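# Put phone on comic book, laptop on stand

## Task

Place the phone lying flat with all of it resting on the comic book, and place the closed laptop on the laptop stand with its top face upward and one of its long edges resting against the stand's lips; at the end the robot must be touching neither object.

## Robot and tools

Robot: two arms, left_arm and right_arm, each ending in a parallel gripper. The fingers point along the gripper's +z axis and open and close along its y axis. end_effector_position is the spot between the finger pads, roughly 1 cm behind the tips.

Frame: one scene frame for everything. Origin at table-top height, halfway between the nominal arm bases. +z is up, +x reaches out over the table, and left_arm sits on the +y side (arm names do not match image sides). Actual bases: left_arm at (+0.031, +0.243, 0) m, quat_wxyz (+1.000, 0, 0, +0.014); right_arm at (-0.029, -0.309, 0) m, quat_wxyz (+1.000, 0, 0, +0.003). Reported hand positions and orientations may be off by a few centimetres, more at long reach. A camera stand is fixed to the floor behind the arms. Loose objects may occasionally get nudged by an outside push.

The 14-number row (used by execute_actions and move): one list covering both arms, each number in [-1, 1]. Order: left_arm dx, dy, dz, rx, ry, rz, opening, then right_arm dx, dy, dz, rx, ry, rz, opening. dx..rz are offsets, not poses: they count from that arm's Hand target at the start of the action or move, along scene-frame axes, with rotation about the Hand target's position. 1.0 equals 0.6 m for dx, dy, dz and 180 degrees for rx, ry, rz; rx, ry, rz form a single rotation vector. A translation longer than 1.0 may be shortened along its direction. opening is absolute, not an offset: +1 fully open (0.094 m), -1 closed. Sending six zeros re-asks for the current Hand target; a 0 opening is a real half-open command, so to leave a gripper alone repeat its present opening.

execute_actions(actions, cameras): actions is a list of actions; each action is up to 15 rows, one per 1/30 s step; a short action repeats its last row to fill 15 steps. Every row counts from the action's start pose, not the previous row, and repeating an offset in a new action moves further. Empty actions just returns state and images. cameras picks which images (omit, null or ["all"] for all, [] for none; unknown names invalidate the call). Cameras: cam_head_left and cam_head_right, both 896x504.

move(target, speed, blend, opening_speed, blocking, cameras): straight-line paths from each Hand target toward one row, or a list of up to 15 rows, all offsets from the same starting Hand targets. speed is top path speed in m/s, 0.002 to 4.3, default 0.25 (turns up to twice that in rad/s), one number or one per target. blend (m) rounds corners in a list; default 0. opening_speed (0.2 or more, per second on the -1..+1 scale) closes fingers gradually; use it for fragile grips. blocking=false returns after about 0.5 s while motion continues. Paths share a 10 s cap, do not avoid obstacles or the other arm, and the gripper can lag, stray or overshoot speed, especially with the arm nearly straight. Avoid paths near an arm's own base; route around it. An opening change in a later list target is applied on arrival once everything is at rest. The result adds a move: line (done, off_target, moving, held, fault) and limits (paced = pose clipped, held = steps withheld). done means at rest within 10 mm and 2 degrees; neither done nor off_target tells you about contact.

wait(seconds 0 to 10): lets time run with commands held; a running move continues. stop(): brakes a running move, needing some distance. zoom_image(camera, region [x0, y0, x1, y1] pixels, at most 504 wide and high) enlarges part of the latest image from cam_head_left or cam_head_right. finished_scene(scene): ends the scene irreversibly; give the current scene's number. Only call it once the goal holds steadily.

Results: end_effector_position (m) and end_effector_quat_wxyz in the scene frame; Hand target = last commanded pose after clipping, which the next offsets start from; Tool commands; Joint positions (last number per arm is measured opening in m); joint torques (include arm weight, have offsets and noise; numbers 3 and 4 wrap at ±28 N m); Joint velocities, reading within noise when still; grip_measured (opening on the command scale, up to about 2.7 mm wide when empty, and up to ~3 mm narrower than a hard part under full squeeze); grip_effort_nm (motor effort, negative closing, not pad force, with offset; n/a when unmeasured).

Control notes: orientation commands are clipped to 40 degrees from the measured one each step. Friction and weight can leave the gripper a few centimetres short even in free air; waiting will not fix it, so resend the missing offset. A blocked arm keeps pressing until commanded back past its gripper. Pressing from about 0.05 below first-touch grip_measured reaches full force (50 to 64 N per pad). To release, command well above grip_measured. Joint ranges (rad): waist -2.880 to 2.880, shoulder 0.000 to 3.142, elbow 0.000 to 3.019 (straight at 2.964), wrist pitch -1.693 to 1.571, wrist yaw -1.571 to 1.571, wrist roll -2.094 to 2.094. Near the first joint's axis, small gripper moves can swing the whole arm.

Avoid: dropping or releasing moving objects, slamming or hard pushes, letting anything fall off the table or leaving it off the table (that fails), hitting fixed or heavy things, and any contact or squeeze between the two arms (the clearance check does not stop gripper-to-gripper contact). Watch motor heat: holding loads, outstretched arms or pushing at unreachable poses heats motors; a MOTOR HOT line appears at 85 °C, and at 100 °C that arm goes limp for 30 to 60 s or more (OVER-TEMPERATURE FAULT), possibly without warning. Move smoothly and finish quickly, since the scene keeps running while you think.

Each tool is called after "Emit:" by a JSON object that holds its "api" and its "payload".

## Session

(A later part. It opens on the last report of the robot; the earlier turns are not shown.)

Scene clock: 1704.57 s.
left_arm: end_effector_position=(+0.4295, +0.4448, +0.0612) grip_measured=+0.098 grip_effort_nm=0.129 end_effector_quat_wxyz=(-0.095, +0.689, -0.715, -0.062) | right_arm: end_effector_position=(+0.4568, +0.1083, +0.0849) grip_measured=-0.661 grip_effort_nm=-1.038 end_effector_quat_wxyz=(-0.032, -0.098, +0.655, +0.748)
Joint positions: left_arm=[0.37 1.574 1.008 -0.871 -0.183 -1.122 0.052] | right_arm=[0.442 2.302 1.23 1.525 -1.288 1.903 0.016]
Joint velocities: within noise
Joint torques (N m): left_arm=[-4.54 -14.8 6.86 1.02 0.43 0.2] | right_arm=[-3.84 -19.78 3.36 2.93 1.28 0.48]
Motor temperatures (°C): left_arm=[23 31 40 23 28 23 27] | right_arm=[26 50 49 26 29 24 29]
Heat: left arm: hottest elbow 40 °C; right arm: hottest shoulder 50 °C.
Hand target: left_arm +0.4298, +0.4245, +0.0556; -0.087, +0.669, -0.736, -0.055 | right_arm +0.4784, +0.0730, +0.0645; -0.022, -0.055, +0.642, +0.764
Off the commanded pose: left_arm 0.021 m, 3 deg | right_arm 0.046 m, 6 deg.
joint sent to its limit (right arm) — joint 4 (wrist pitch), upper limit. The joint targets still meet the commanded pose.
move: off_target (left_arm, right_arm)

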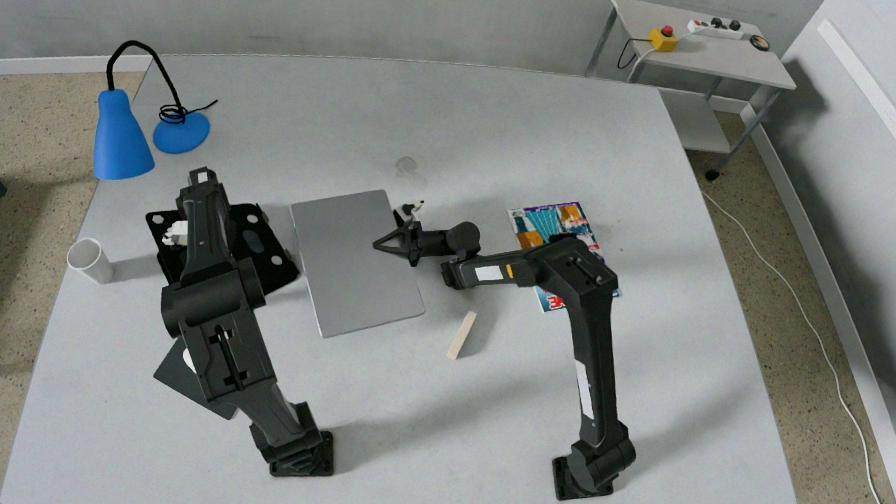

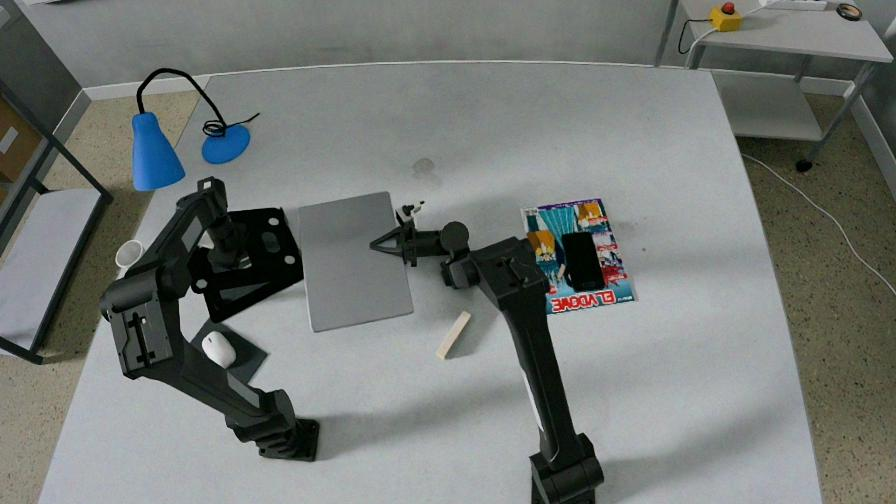

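Emit:
{"api": "move", "payload": {"target": [0,0.04,0,0,0,-0.16,0.4,0,0,0,0,0,0,-0.95], "speed": 0.2, "opening_speed": 1}}

Emit:
{"api": "zoom_image", "payload": {"camera": "cam_head_right", "region": [120, 140, 340, 340]}}

Scene clock: 1708.73 s.
left_arm: end_effector_position=(+0.4394, +0.4521, +0.0646) grip_measured=+0.397 grip_effort_nm=0.159 end_effector_quat_wxyz=(+0.109, -0.481, +0.869, +0.036) | right_arm: end_effector_position=(+0.4568, +0.1083, +0.0849) grip_measured=-0.661 grip_effort_nm=-1.038 end_effector_quat_wxyz=(-0.032, -0.098, +0.655, +0.748)
Joint positions: left_arm=[0.413 1.554 0.991 -0.793 -0.086 -0.559 0.066] | right_arm=[0.442 2.302 1.23 1.525 -1.288 1.903 0.016]
Joint velocities: within noise
Joint torques (N m): left_arm=[-0.85 -14.51 7.08 0.87 0.46 0.43] | right_arm=[-3.9 -19.78 3.38 2.96 1.29 0.48]
Motor temperatures (°C): left_arm=[23 31 39 23 28 24 27] | right_arm=[26 49 48 26 29 24 29]
Heat: left arm: hottest elbow 39 °C; right arm: hottest shoulder 49 °C.
Hand target: left_arm +0.4298, +0.4484, +0.0556; +0.098, -0.465, +0.879, +0.032 | right_arm +0.4784, +0.0730, +0.0645; -0.022, -0.055, +0.642, +0.764
Off the commanded pose: left_arm 0.014 m, 3 deg | right_arm 0.046 m, 6 deg.
joint sent to its limit (right arm) — joint 4 (wrist pitch), upper limit. The joint targets still meet the commanded pose.
move: off_target (left_arm, right_arm)

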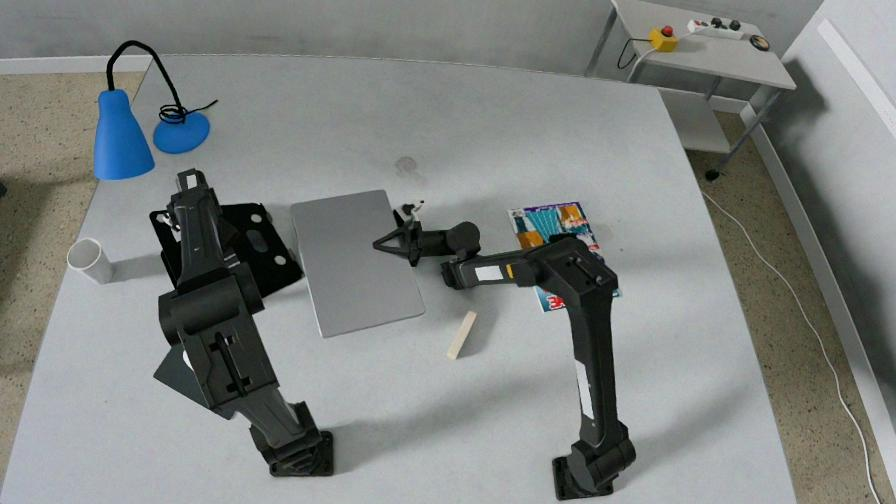

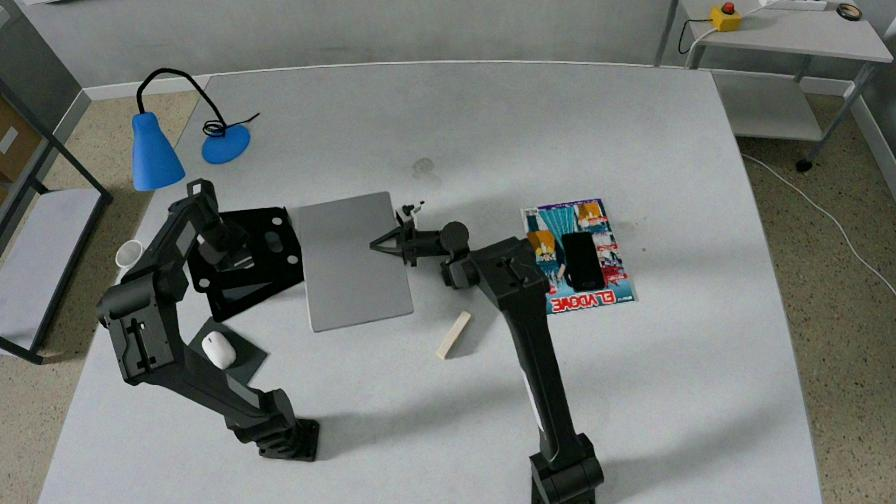

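Scaled by 2.291.

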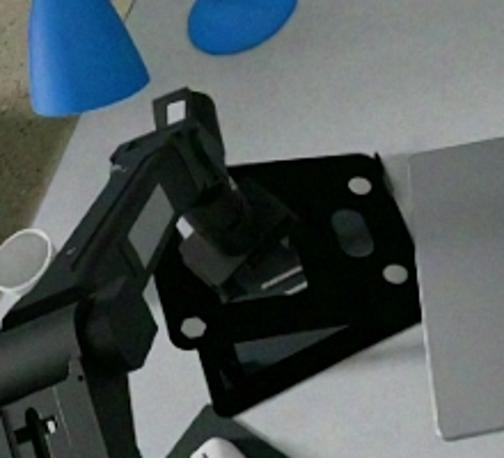

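Emit:
{"api": "move", "payload": {"target": [[0,0,0.0,0,0,0,-0.95,0,0.04,0,0,0,0,-0.95],[0,0,0.4,0,0,0,-0.95,0,0.04,0.18,0.0,0,0,-0.95]], "speed": 0.2}}

Emit:
{"api": "zoom_image", "payload": {"camera": "cam_head_right", "region": [120, 140, 420, 360]}}

Emit:
{"api": "zoom_image", "payload": {"camera": "cam_head_left", "region": [120, 140, 440, 360]}}

Scene clock: 1715.50 s.
left_arm: end_effector_position=(+0.4171, +0.4394, +0.2640) grip_measured=-0.948 grip_effort_nm=-0.085 end_effector_quat_wxyz=(+0.066, -0.466, +0.882, +0.034) | right_arm: end_effector_position=(+0.4598, +0.1001, +0.0788) grip_measured=-0.661 grip_effort_nm=-1.038 end_effector_quat_wxyz=(-0.073, -0.020, +0.669, +0.739)
Joint positions: left_arm=[0.413 1.387 1.372 -1.425 -0.074 -0.525 0.002] | right_arm=[0.431 2.272 1.178 1.425 -1.246 1.954 0.016]
Joint velocities: within noise
Joint torques (N m): left_arm=[-0.26 -12.75 17.29 -0.03 0.02 0.13] | right_arm=[-0.38 -33.08 6.3 2.06 0.98 0.49]
Motor temperatures (°C): left_arm=[23 31 39 23 28 24 27] | right_arm=[26 49 46 26 29 24 29]
Heat: left arm: hottest elbow 39 °C; right arm: hottest shoulder 49 °C.
Hand target: left_arm +0.4299, +0.4485, +0.2956; +0.098, -0.465, +0.879, +0.032 | right_arm +0.4783, +0.0972, +0.1724; -0.022, -0.055, +0.643, +0.764
Off the commanded pose: left_arm 0.035 m, 4 deg | right_arm 0.096 m, 8 deg.
move: off_target (left_arm, right_arm)

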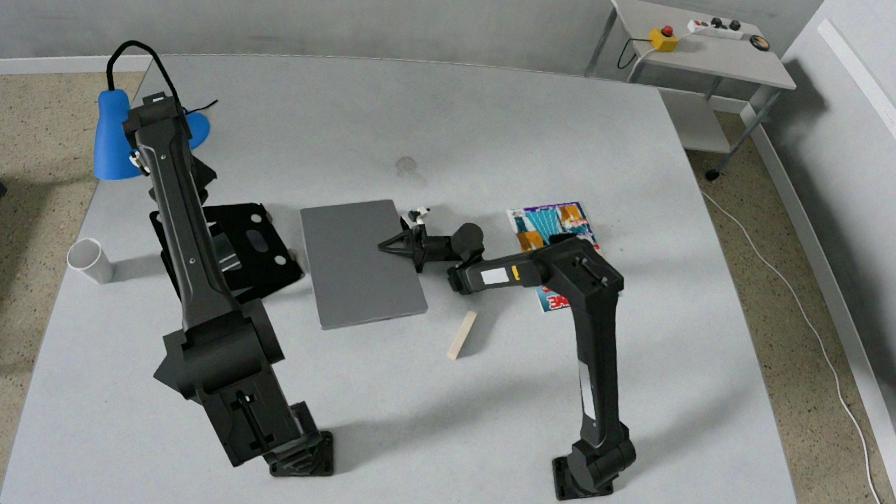

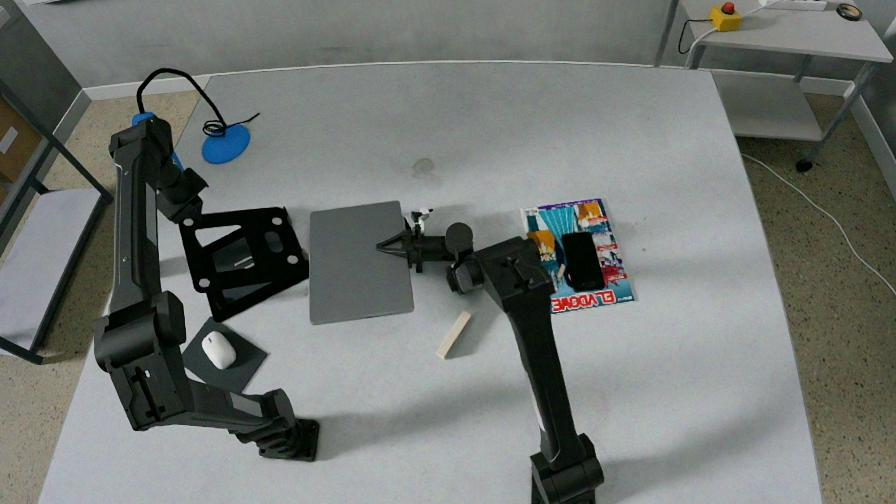

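Scaled by 1.680.

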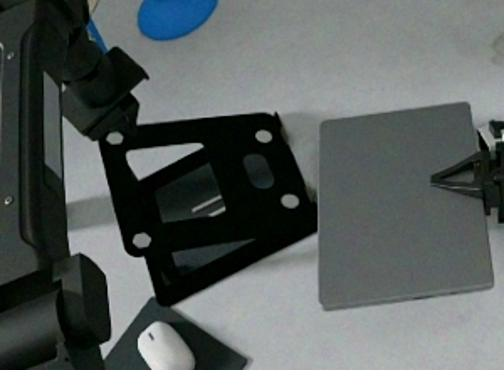

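Scaled by 1.575.

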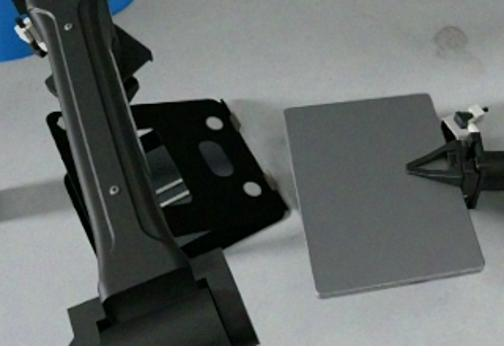

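Emit:
{"api": "move", "payload": {"target": [[0,0,0.1,0,0,0,-0.3,0,-0.13,-0.1,0,0,0,-0.95],[0,0.05,0.1,0,0,0,-0.3,0,-0.13,-0.22,0,0,0,-0.95]], "speed": 0.15}}

Scene clock: 1722.53 s.
left_arm: end_effector_position=(+0.4208, +0.4682, +0.3295) grip_measured=-0.302 grip_effort_nm=0.129 end_effector_quat_wxyz=(+0.073, -0.464, +0.882, +0.032) | right_arm: end_effector_position=(+0.4648, +0.0330, +0.0724) grip_measured=-0.661 grip_effort_nm=-1.038 end_effector_quat_wxyz=(-0.016, -0.080, +0.676, +0.733)
Joint positions: left_arm=[0.472 1.432 1.588 -1.579 -0.062 -0.464 0.033] | right_arm=[0.314 2.265 1.127 1.532 -1.376 1.862 0.016]
Joint velocities: within noise
Joint torques (N m): left_arm=[-1.2 -13.39 17.26 0.27 0.01 0.12] | right_arm=[-1.49 -15.56 5.38 2.7 1.11 0.33]
Motor temperatures (°C): left_arm=[22 31 40 23 28 24 26] | right_arm=[26 49 46 26 29 24 29]
Heat: left arm: hottest elbow 40 °C; right arm: hottest shoulder 49 °C.
Hand target: left_arm +0.4299, +0.4786, +0.3556; +0.098, -0.465, +0.879, +0.032 | right_arm +0.4784, +0.0190, +0.0405; -0.022, -0.055, +0.642, +0.764
Off the commanded pose: left_arm 0.029 m, 3 deg | right_arm 0.037 m, 6 deg.
joint sent to its limit (right arm) — joint 4 (wrist pitch), upper limit. The joint targets are off in orientation, not in position.
move: off_target (left_arm, right_arm)

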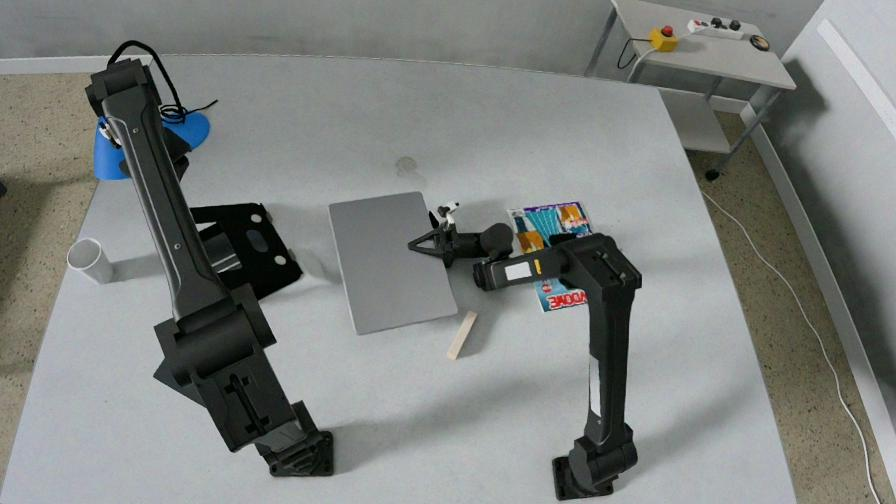

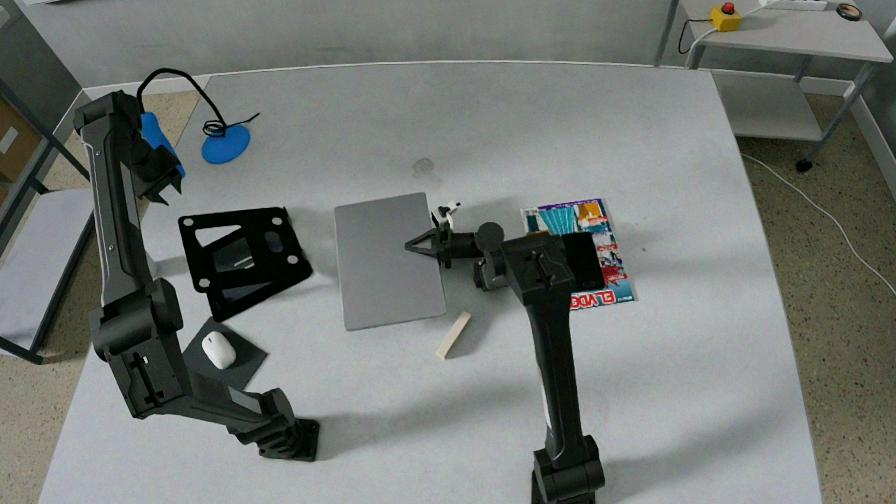

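Emit:
{"api": "move", "payload": {"target": [[-0.117,-0.2,-0.2,-0.284,-0.172,-0.285,-0.3,0,0,0,0,0,0,-0.95],[-0.125,-0.26,-0.49,-0.284,-0.172,-0.285,-0.3,0,0,0,0,0,0,-0.95]], "speed": [0.4,0.15]}}

Emit:
{"api": "zoom_image", "payload": {"camera": "cam_head_right", "region": [220, 160, 460, 360]}}

Emit:
{"api": "zoom_image", "payload": {"camera": "cam_head_left", "region": [180, 160, 480, 380]}}

Scene clock: 1739.03 s.
left_arm: end_effector_position=(+0.3601, +0.3395, +0.1224) grip_measured=-0.302 grip_effort_nm=0.125 end_effector_quat_wxyz=(+0.152, -0.058, +0.863, -0.478) | right_arm: end_effector_position=(+0.4648, +0.0330, +0.0724) grip_measured=-0.661 grip_effort_nm=-1.038 end_effector_quat_wxyz=(-0.013, -0.083, +0.675, +0.733)
Joint positions: left_arm=[0.686 1.594 0.931 -1.435 0.958 0.858 0.033] | right_arm=[0.314 2.265 1.127 1.532 -1.377 1.854 0.016]
Joint velocities: within noise
Joint torques (N m): left_arm=[-3.66 -4.42 2.32 2.33 -0.48 0.49] | right_arm=[-1.38 -15.44 5.37 2.71 1.12 0.41]
Motor temperatures (°C): left_arm=[22 30 43 23 28 24 26] | right_arm=[26 47 44 26 29 24 29]
Heat: left arm: hottest elbow 43 °C; right arm: hottest shoulder 47 °C.
Hand target: left_arm +0.3548, +0.3225, +0.0617; +0.117, -0.045, +0.860, -0.494 | right_arm +0.4784, +0.0190, +0.0405; -0.022, -0.055, +0.642, +0.764
Off the commanded pose: left_arm 0.063 m, 5 deg | right_arm 0.037 m, 6 deg.
joint sent to its limit (right arm) — joint 4 (wrist pitch), upper limit. The joint targets are off in orientation, not in position.
move: off_target (left_arm, right_arm)

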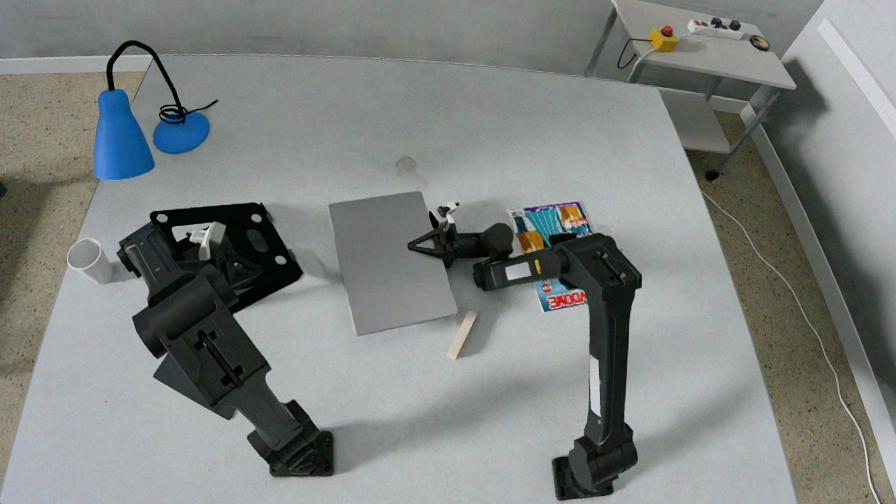

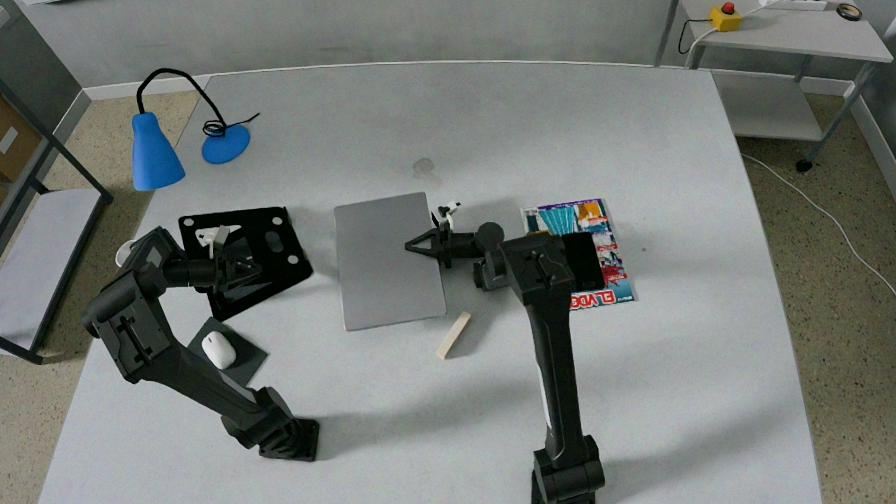

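Scaled by 2.100.

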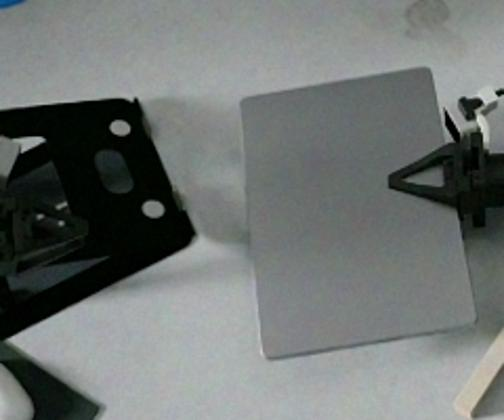

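Scaled by 1.680.

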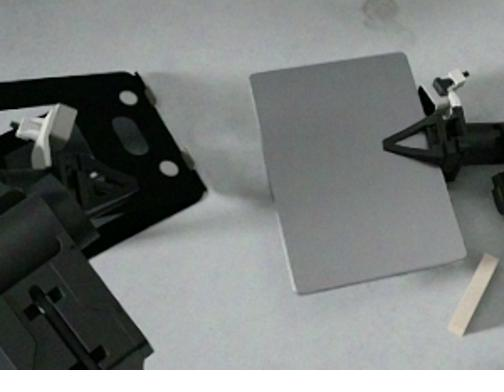

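Emit:
{"api": "move", "payload": {"target": [[-0.03,0.03,0.2,0,0,0,-0.3,0,0,0,0,0,0,-0.95],[-0.06,-0.1,0.15,0,0,0,-0.3,0,0,0,0,0,0,-0.95],[-0.06,-0.11,-0.025,0,0,0,-0.3,0,0,0,0,0,0,-0.95]], "speed": 0.2}}

Emit:
{"api": "zoom_image", "payload": {"camera": "cam_head_right", "region": [220, 160, 460, 360]}}

Emit:
{"api": "zoom_image", "payload": {"camera": "cam_head_left", "region": [180, 160, 480, 380]}}

Scene clock: 1749.03 s.
left_arm: end_effector_position=(+0.3435, +0.2662, +0.0817) grip_measured=-0.302 grip_effort_nm=0.125 end_effector_quat_wxyz=(+0.171, +0.004, +0.872, -0.458) | right_arm: end_effector_position=(+0.4648, +0.0330, +0.0724) grip_measured=-0.661 grip_effort_nm=-1.038 end_effector_quat_wxyz=(-0.013, -0.083, +0.675, +0.733)
Joint positions: left_arm=[0.53 1.498 0.711 -1.106 0.989 0.743 0.033] | right_arm=[0.314 2.265 1.127 1.532 -1.377 1.854 0.016]
Joint velocities: within noise
Joint torques (N m): left_arm=[0.26 -3.49 2.06 -0.72 0.65 0] | right_arm=[-1.49 -15.56 5.38 2.69 1.11 0.41]
Motor temperatures (°C): left_arm=[22 29 41 24 28 24 26] | right_arm=[26 47 43 26 29 24 30]
Heat: left arm: hottest elbow 41 °C; right arm: hottest shoulder 47 °C.
Hand target: left_arm +0.3189, +0.2565, +0.0467; +0.117, -0.045, +0.860, -0.494 | right_arm +0.4784, +0.0190, +0.0405; -0.022, -0.055, +0.642, +0.764
Off the commanded pose: left_arm 0.044 m, 9 deg | right_arm 0.037 m, 6 deg.
joint sent to its limit (right arm) — joint 4 (wrist pitch), upper limit. The joint targets are off in orientation, not in position.
move: off_target (left_arm, right_arm)

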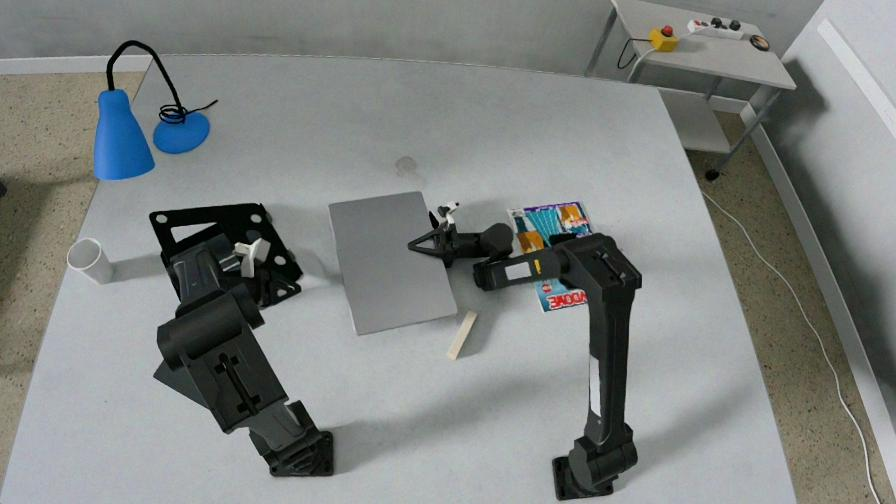

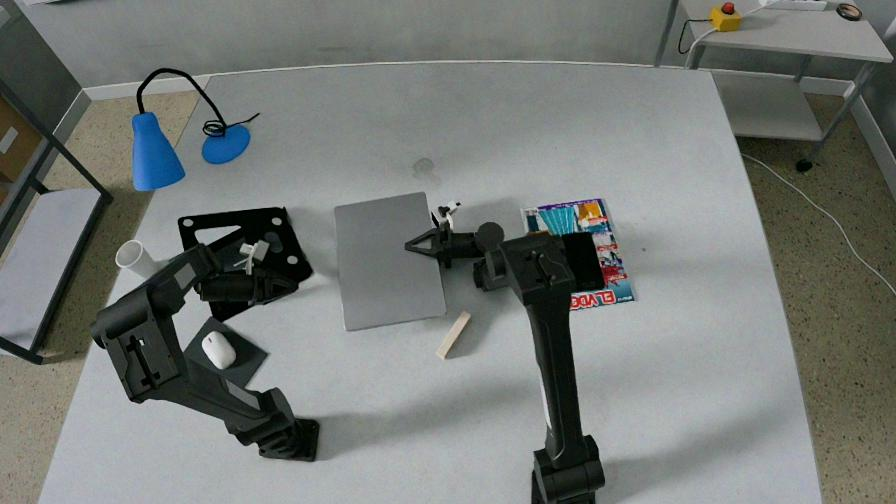

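Scaled by 2.100.

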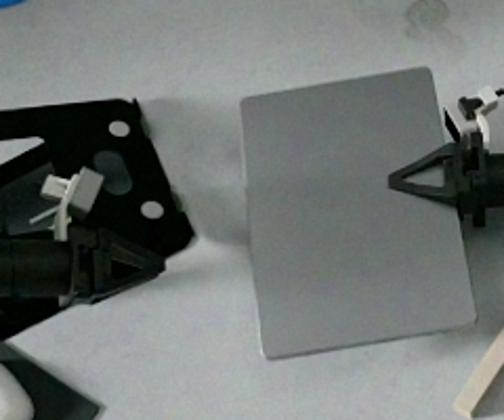

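Scaled by 1.680.

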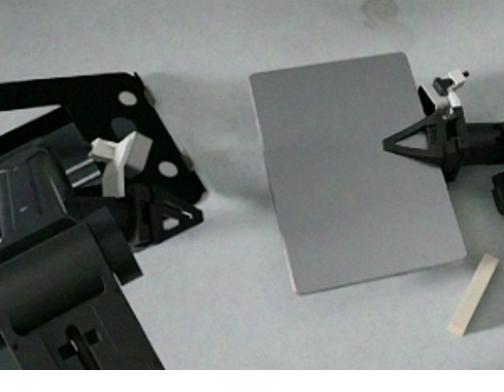

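Emit:
{"api": "move", "payload": {"target": [[0,0,0.12,0,0,0,-0.3,0,0,0,0,0,0,-0.95],[-0.01,-0.1,0.1,0,0,0,-0.3,0,0,0,0,0,0,-0.95],[-0.01,-0.1,-0.03,0,0,0,-0.3,0,0,0,0,0,0,-0.95]], "speed": 0.2}}

Emit:
{"api": "zoom_image", "payload": {"camera": "cam_head_right", "region": [220, 160, 460, 360]}}

Emit:
{"api": "zoom_image", "payload": {"camera": "cam_head_left", "region": [180, 160, 480, 380]}}

Scene clock: 1755.60 s.
left_arm: end_effector_position=(+0.3249, +0.2030, +0.0419) grip_measured=-0.302 grip_effort_nm=0.125 end_effector_quat_wxyz=(+0.142, -0.027, +0.864, -0.483) | right_arm: end_effector_position=(+0.4648, +0.0330, +0.0724) grip_measured=-0.661 grip_effort_nm=-1.038 end_effector_quat_wxyz=(-0.013, -0.083, +0.675, +0.733)
Joint positions: left_arm=[0.372 1.49 0.532 -0.757 1.049 0.421 0.033] | right_arm=[0.314 2.265 1.127 1.532 -1.377 1.854 0.016]
Joint velocities: within noise
Joint torques (N m): left_arm=[-1.96 -5.95 3.9 0.16 0.67 0] | right_arm=[-1.44 -15.5 5.37 2.69 1.12 0.41]
Motor temperatures (°C): left_arm=[22 29 40 24 28 24 26] | right_arm=[26 46 42 26 29 24 30]
Heat: left arm: hottest elbow 40 °C; right arm: hottest shoulder 46 °C.
Hand target: left_arm +0.3128, +0.1965, +0.0286; +0.117, -0.045, +0.861, -0.494 | right_arm +0.4784, +0.0190, +0.0405; -0.022, -0.055, +0.642, +0.764
Off the commanded pose: left_arm 0.019 m, 4 deg | right_arm 0.037 m, 6 deg.
joint sent to its limit (right arm) — joint 4 (wrist pitch), upper limit. The joint targets are off in orientation, not in position.
move: off_target (left_arm, right_arm)

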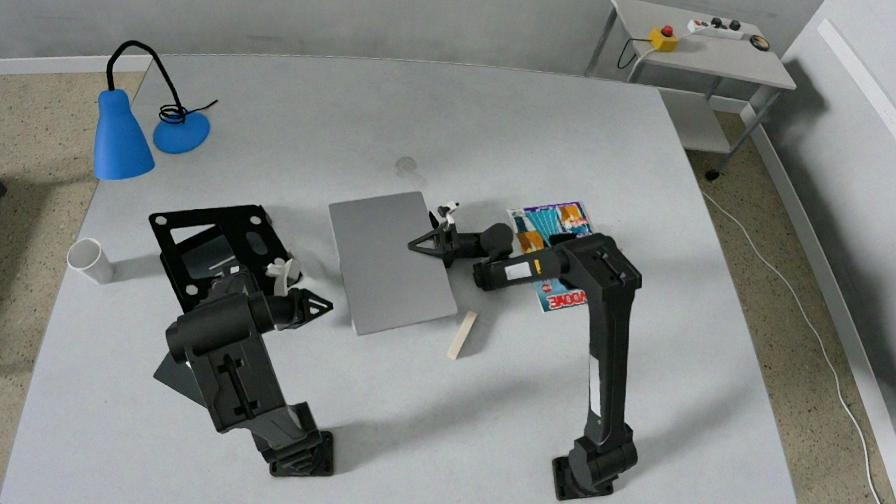

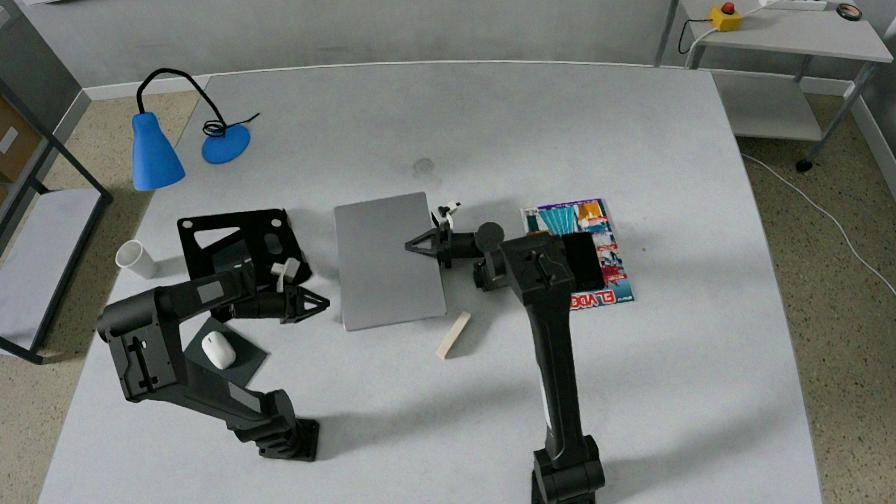

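Scaled by 2.100.

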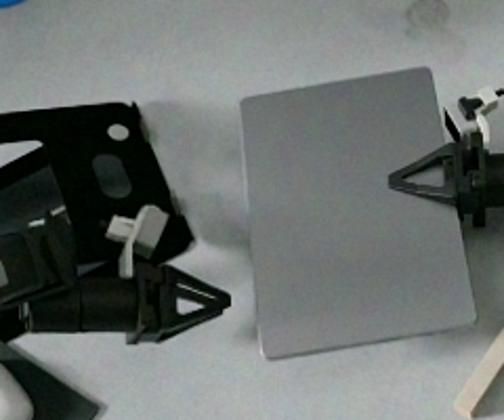

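Scaled by 1.680.

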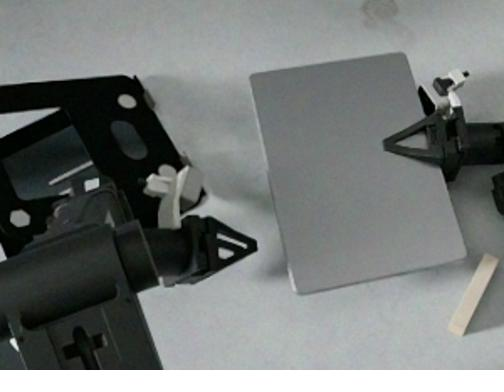

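Emit:
{"api": "move", "payload": {"target": [[0.0,0,-0.045,0,0,0,-0.3,0,0,0,0,0,0,-0.95],[0.02,-0.15,-0.045,0,0,0,-0.3,0,0.03,0,0,0,0,-0.95]], "speed": 0.1}}

Emit:
{"api": "zoom_image", "payload": {"camera": "cam_head_right", "region": [220, 160, 460, 360]}}

Scene clock: 1760.23 s.
left_arm: end_effector_position=(+0.3433, +0.1273, +0.0202) grip_measured=-0.302 grip_effort_nm=0.129 end_effector_quat_wxyz=(+0.148, -0.058, +0.850, -0.501) | right_arm: end_effector_position=(+0.4702, +0.0338, +0.0740) grip_measured=-0.662 grip_effort_nm=-1.033 end_effector_quat_wxyz=(-0.016, -0.059, +0.673, +0.737)
Joint positions: left_arm=[0.088 1.513 0.378 -0.001 1.047 -0.273 0.033] | right_arm=[0.314 2.267 1.128 1.533 -1.344 1.89 0.016]
Joint velocities: within noise
Joint torques (N m): left_arm=[-6.07 -6.42 3.17 1.31 -0.65 0.15] | right_arm=[0.73 -14.62 6.84 2.67 1.01 0.15]
Motor temperatures (°C): left_arm=[23 29 39 24 28 24 26] | right_arm=[26 46 42 26 29 24 30]
Heat: left arm: hottest elbow 39 °C; right arm: hottest shoulder 46 °C.
Hand target: left_arm +0.3248, +0.1065, +0.0016; +0.117, -0.045, +0.860, -0.494 | right_arm +0.4783, +0.0371, +0.0404; -0.022, -0.055, +0.643, +0.764
Off the commanded pose: left_arm 0.033 m, 4 deg | right_arm 0.035 m, 5 deg.
joint sent to its limit (right arm) — joint 4 (wrist pitch), upper limit. The joint targets are off in orientation, not in position.
move: off_target (left_arm, right_arm)

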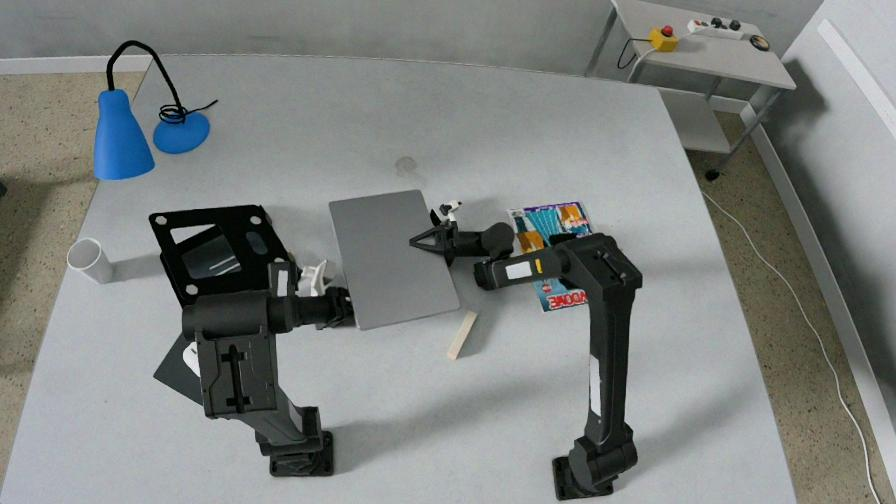

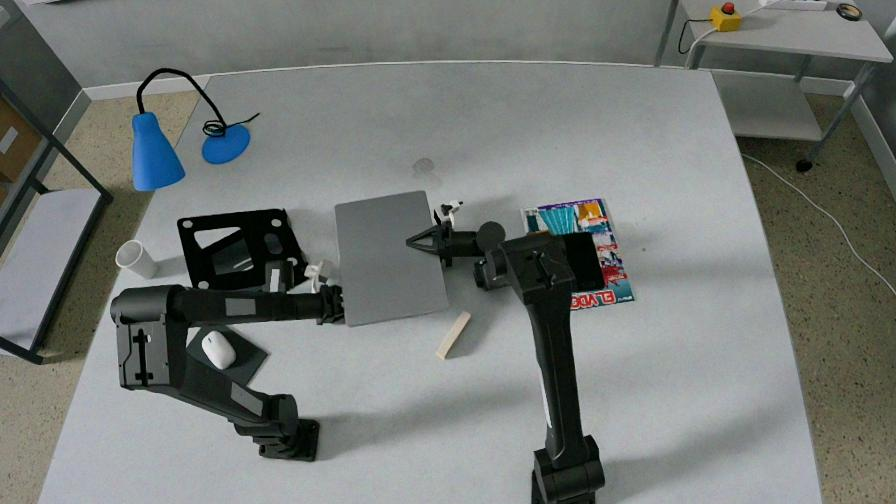

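Scaled by 2.100.

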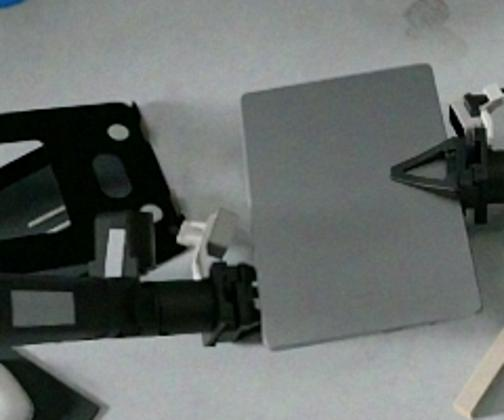

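Emit:
{"api": "move", "payload": {"target": [[0.0,0.13,0,0,0,0,0,0,0,0,0,0,0,-0.95],[0.0,0.13,0.065,0,0,0,0,0,0,0,0,0,0,-0.95],[0.0,0.0,0.065,0,0,0,0,0,0.0,0,0,0,0,-0.95]], "speed": 0.1}}

Emit:
{"api": "zoom_image", "payload": {"camera": "cam_head_right", "region": [220, 160, 460, 360]}}

Scene clock: 1767.20 s.
left_arm: end_effector_position=(+0.3232, +0.1268, +0.0280) grip_measured=-0.002 grip_effort_nm=0.129 end_effector_quat_wxyz=(+0.104, -0.092, +0.864, -0.484) | right_arm: end_effector_position=(+0.4717, +0.0294, +0.0745) grip_measured=-0.662 grip_effort_nm=-1.043 end_effector_quat_wxyz=(-0.022, -0.053, +0.674, +0.736)
Joint positions: left_arm=[0.08 1.409 0.373 -0.195 1 -0.291 0.047] | right_arm=[0.306 2.267 1.13 1.542 -1.352 1.918 0.016]
Joint velocities: within noise
Joint torques (N m): left_arm=[-6.36 -10.11 6.58 1.69 1.19 0.13] | right_arm=[1.14 -14.68 6.67 2.37 1.32 -0.11]
Motor temperatures (°C): left_arm=[23 29 38 24 28 24 26] | right_arm=[26 45 41 26 29 24 30]
Heat: left arm: hottest elbow 38 °C; right arm: hottest shoulder 45 °C.
Hand target: left_arm +0.3249, +0.1065, +0.0407; +0.117, -0.045, +0.860, -0.494 | right_arm +0.4783, +0.0371, +0.0405; -0.022, -0.055, +0.642, +0.764
Off the commanded pose: left_arm 0.024 m, 6 deg | right_arm 0.036 m, 5 deg.
joint sent to its limit (right arm) — joint 4 (wrist pitch), upper limit. The joint targets are off in orientation, not in position.
move: off_target (left_arm, right_arm)

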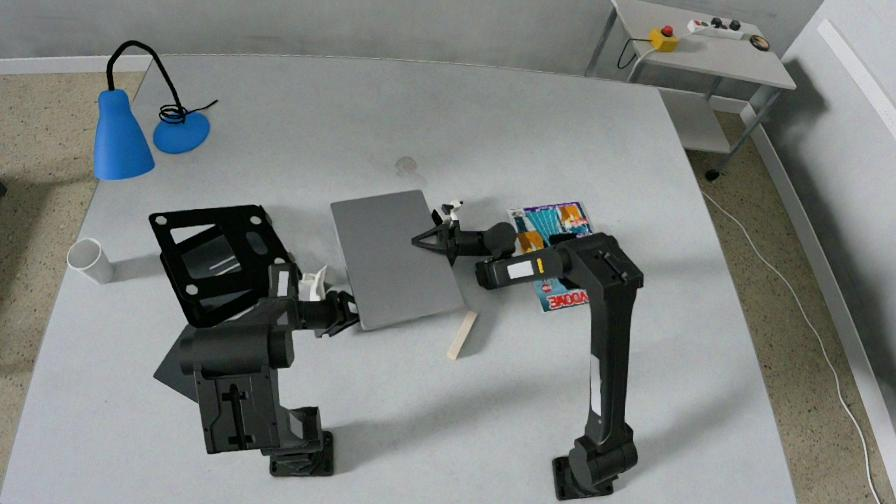

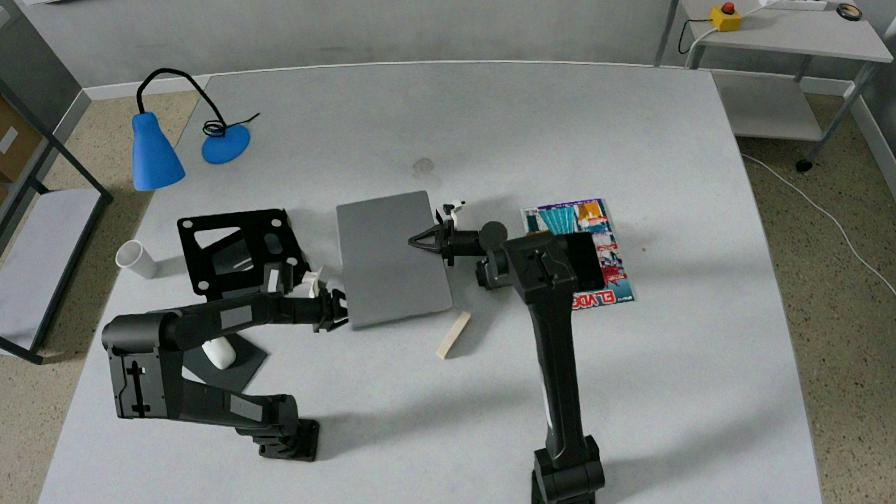

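Scaled by 2.100.

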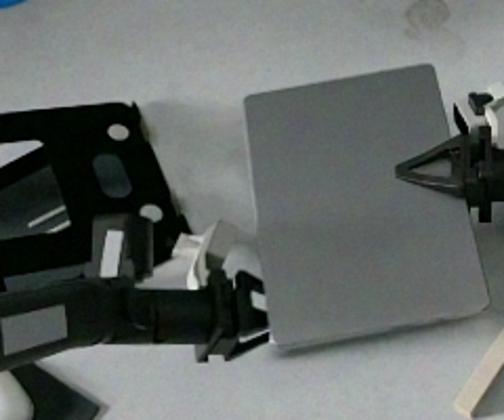

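Emit:
{"api": "move", "payload": {"target": [[0.0,0.13,0,0,0,0,-0.1,0,0,0,0,0,0,-0.95],[0.0,0.13,0.085,0,0,0,-0.1,0,0,0,0,0,0,-0.95],[0.01,0.0,0.085,0,0,0,-0.1,0,0.0,0,0,0,0,-0.95]], "speed": 0.1}}

Emit:
{"api": "zoom_image", "payload": {"camera": "cam_head_right", "region": [220, 160, 460, 360]}}

Emit:
{"api": "zoom_image", "payload": {"camera": "cam_head_left", "region": [220, 160, 500, 380]}}

Scene clock: 1773.57 s.
left_arm: end_effector_position=(+0.3311, +0.1290, +0.0822) grip_measured=-0.098 grip_effort_nm=-0.090 end_effector_quat_wxyz=(+0.113, -0.085, +0.866, -0.480) | right_arm: end_effector_position=(+0.4765, +0.0224, +0.0742) grip_measured=-0.662 grip_effort_nm=-1.038 end_effector_quat_wxyz=(+0.012, -0.083, +0.673, +0.735)
Joint positions: left_arm=[0.082 1.224 0.444 -0.445 0.993 -0.274 0.042] | right_arm=[0.291 2.27 1.136 1.542 -1.364 1.834 0.016]
Joint velocities: within noise
Joint torques (N m): left_arm=[-6.3 -8.41 8.35 2.15 1.38 0.01] | right_arm=[2.2 -15.03 6.24 2.35 1.66 0.66]
Motor temperatures (°C): left_arm=[23 29 38 24 29 24 26] | right_arm=[26 45 41 26 29 24 30]
Heat: left arm: hottest elbow 38 °C; right arm: hottest shoulder 45 °C.
Hand target: left_arm +0.3307, +0.1065, +0.0916; +0.117, -0.045, +0.861, -0.494 | right_arm +0.4784, +0.0370, +0.0405; -0.022, -0.055, +0.642, +0.764
Off the commanded pose: left_arm 0.024 m, 5 deg | right_arm 0.037 m, 7 deg.
joint sent to its limit (right arm) — joint 4 (wrist pitch), upper limit. The joint targets are off in position and orientation.
move: off_target (left_arm, right_arm)

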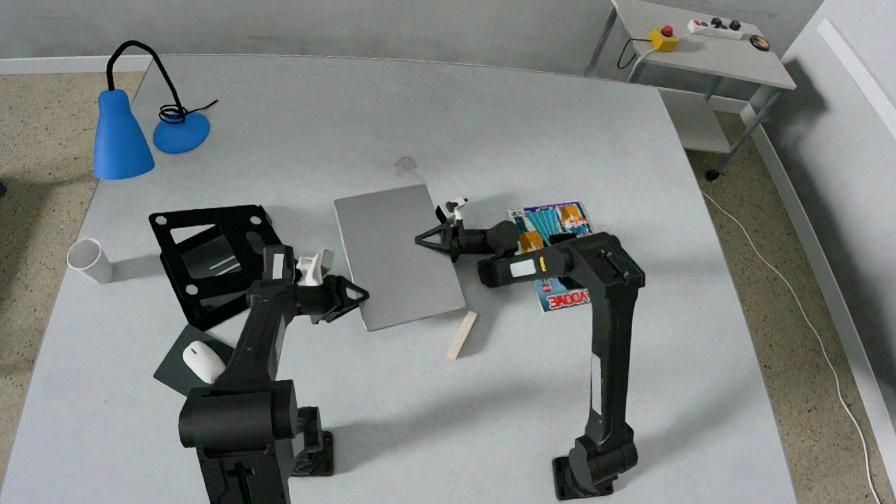

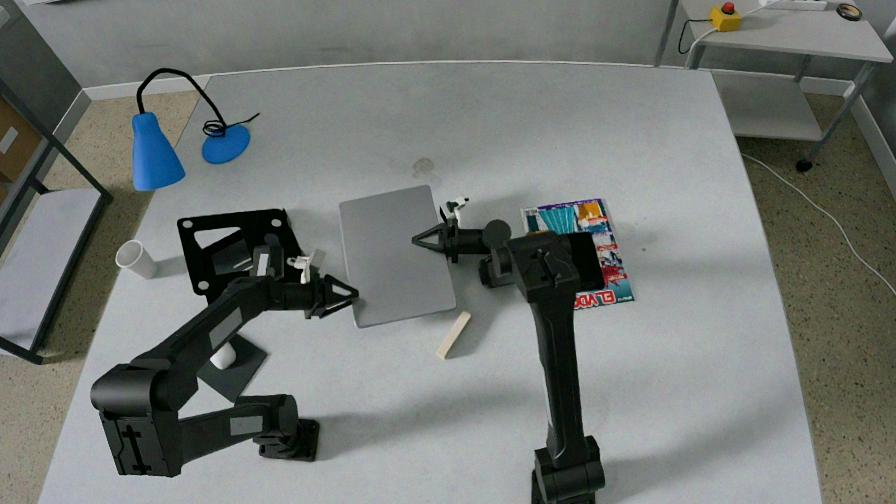

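Scaled by 2.100.

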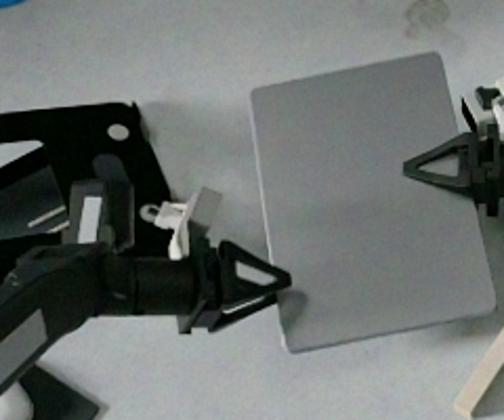

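Scaled by 1.800.

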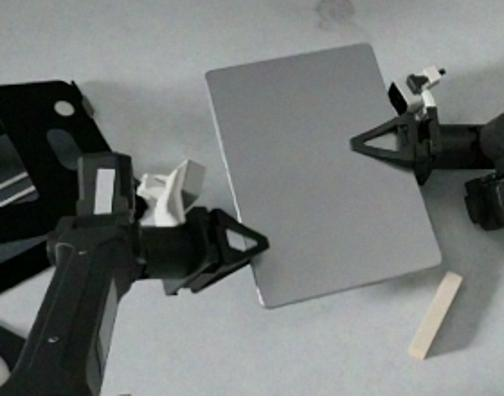

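Emit:
{"api": "move", "payload": {"target": [[0.0,0.1,0.0,0,0,0,0.2,0,0,0,0,0,0,-0.95],[0.0,0.1,-0.05,0,0,0,0.2,0,0,0,0,0,0,-0.95],[0.01,-0.05,-0.055,0,0,0,0.2,0,0.0,0,0,0,0,-0.95]], "speed": 0.1}}

Emit:
{"api": "zoom_image", "payload": {"camera": "cam_head_right", "region": [220, 160, 460, 360]}}

Emit:
{"api": "zoom_image", "payload": {"camera": "cam_head_left", "region": [220, 160, 500, 380]}}

Scene clock: 1779.27 s.
left_arm: end_effector_position=(+0.3395, +0.0809, +0.0552) grip_measured=+0.198 grip_effort_nm=0.129 end_effector_quat_wxyz=(+0.111, -0.053, +0.862, -0.492) | right_arm: end_effector_position=(+0.4787, +0.0225, +0.0751) grip_measured=-0.662 grip_effort_nm=-1.038 end_effector_quat_wxyz=(+0.010, -0.073, +0.672, +0.737)
Joint positions: left_arm=[-0.088 1.355 0.405 -0.083 0.963 -0.467 0.056] | right_arm=[0.291 2.27 1.136 1.542 -1.351 1.85 0.016]
Joint velocities: within noise
Joint torques (N m): left_arm=[-2.43 -9.7 6.04 1.61 0.28 0.04] | right_arm=[2.26 -15.03 6.26 2.35 1.22 0.52]
Motor temperatures (°C): left_arm=[23 29 38 24 29 24 26] | right_arm=[26 44 41 26 30 24 30]
Heat: left arm: hottest elbow 38 °C; right arm: hottest shoulder 44 °C.
Hand target: left_arm +0.3368, +0.0765, +0.0586; +0.117, -0.045, +0.860, -0.494 | right_arm +0.4783, +0.0371, +0.0405; -0.022, -0.055, +0.642, +0.764
Off the commanded pose: left_arm 0.006 m, 1 deg | right_arm 0.038 m, 6 deg.
joint sent to its limit (right arm) — joint 4 (wrist pitch), upper limit. The joint targets are off in position and orientation.
move: off_target (right_arm)

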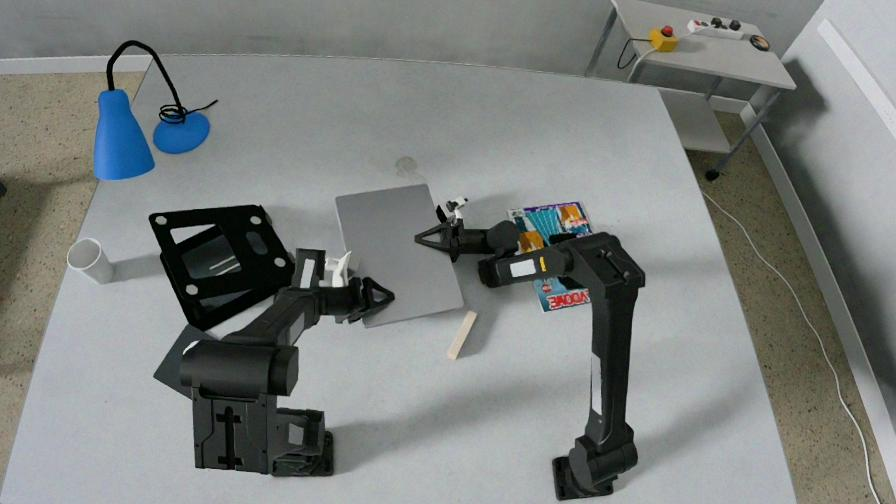

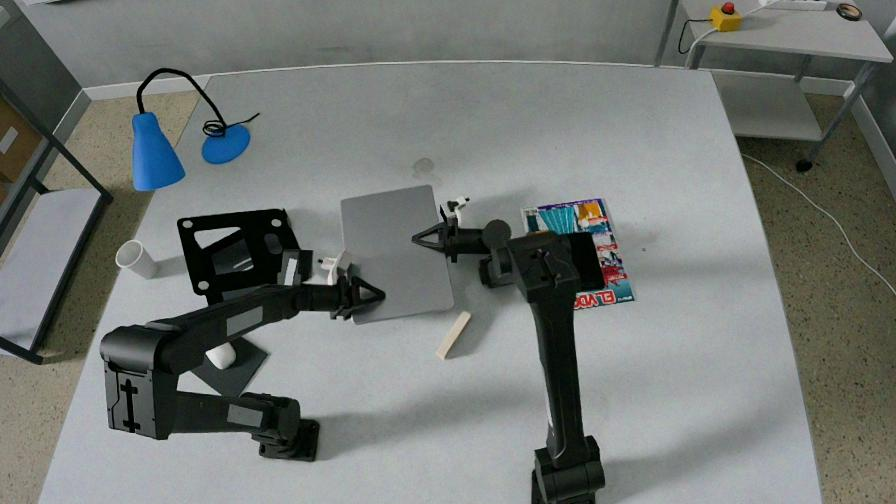

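Scaled by 2.100.

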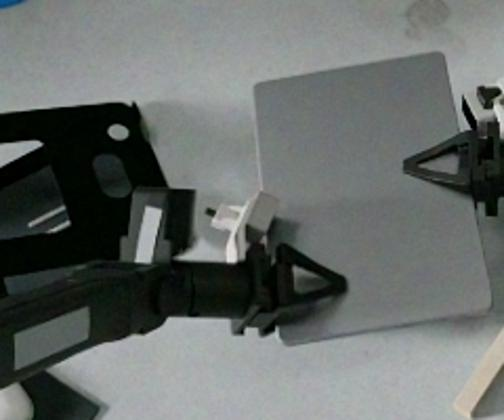

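Scaled by 1.800.

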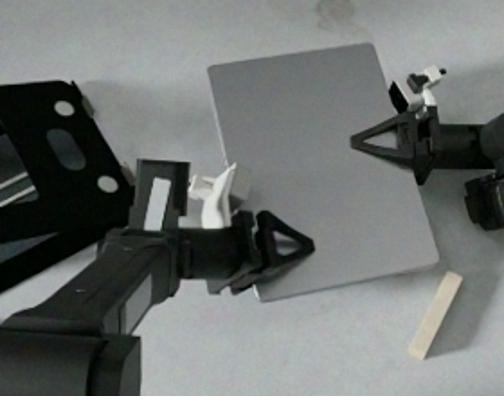

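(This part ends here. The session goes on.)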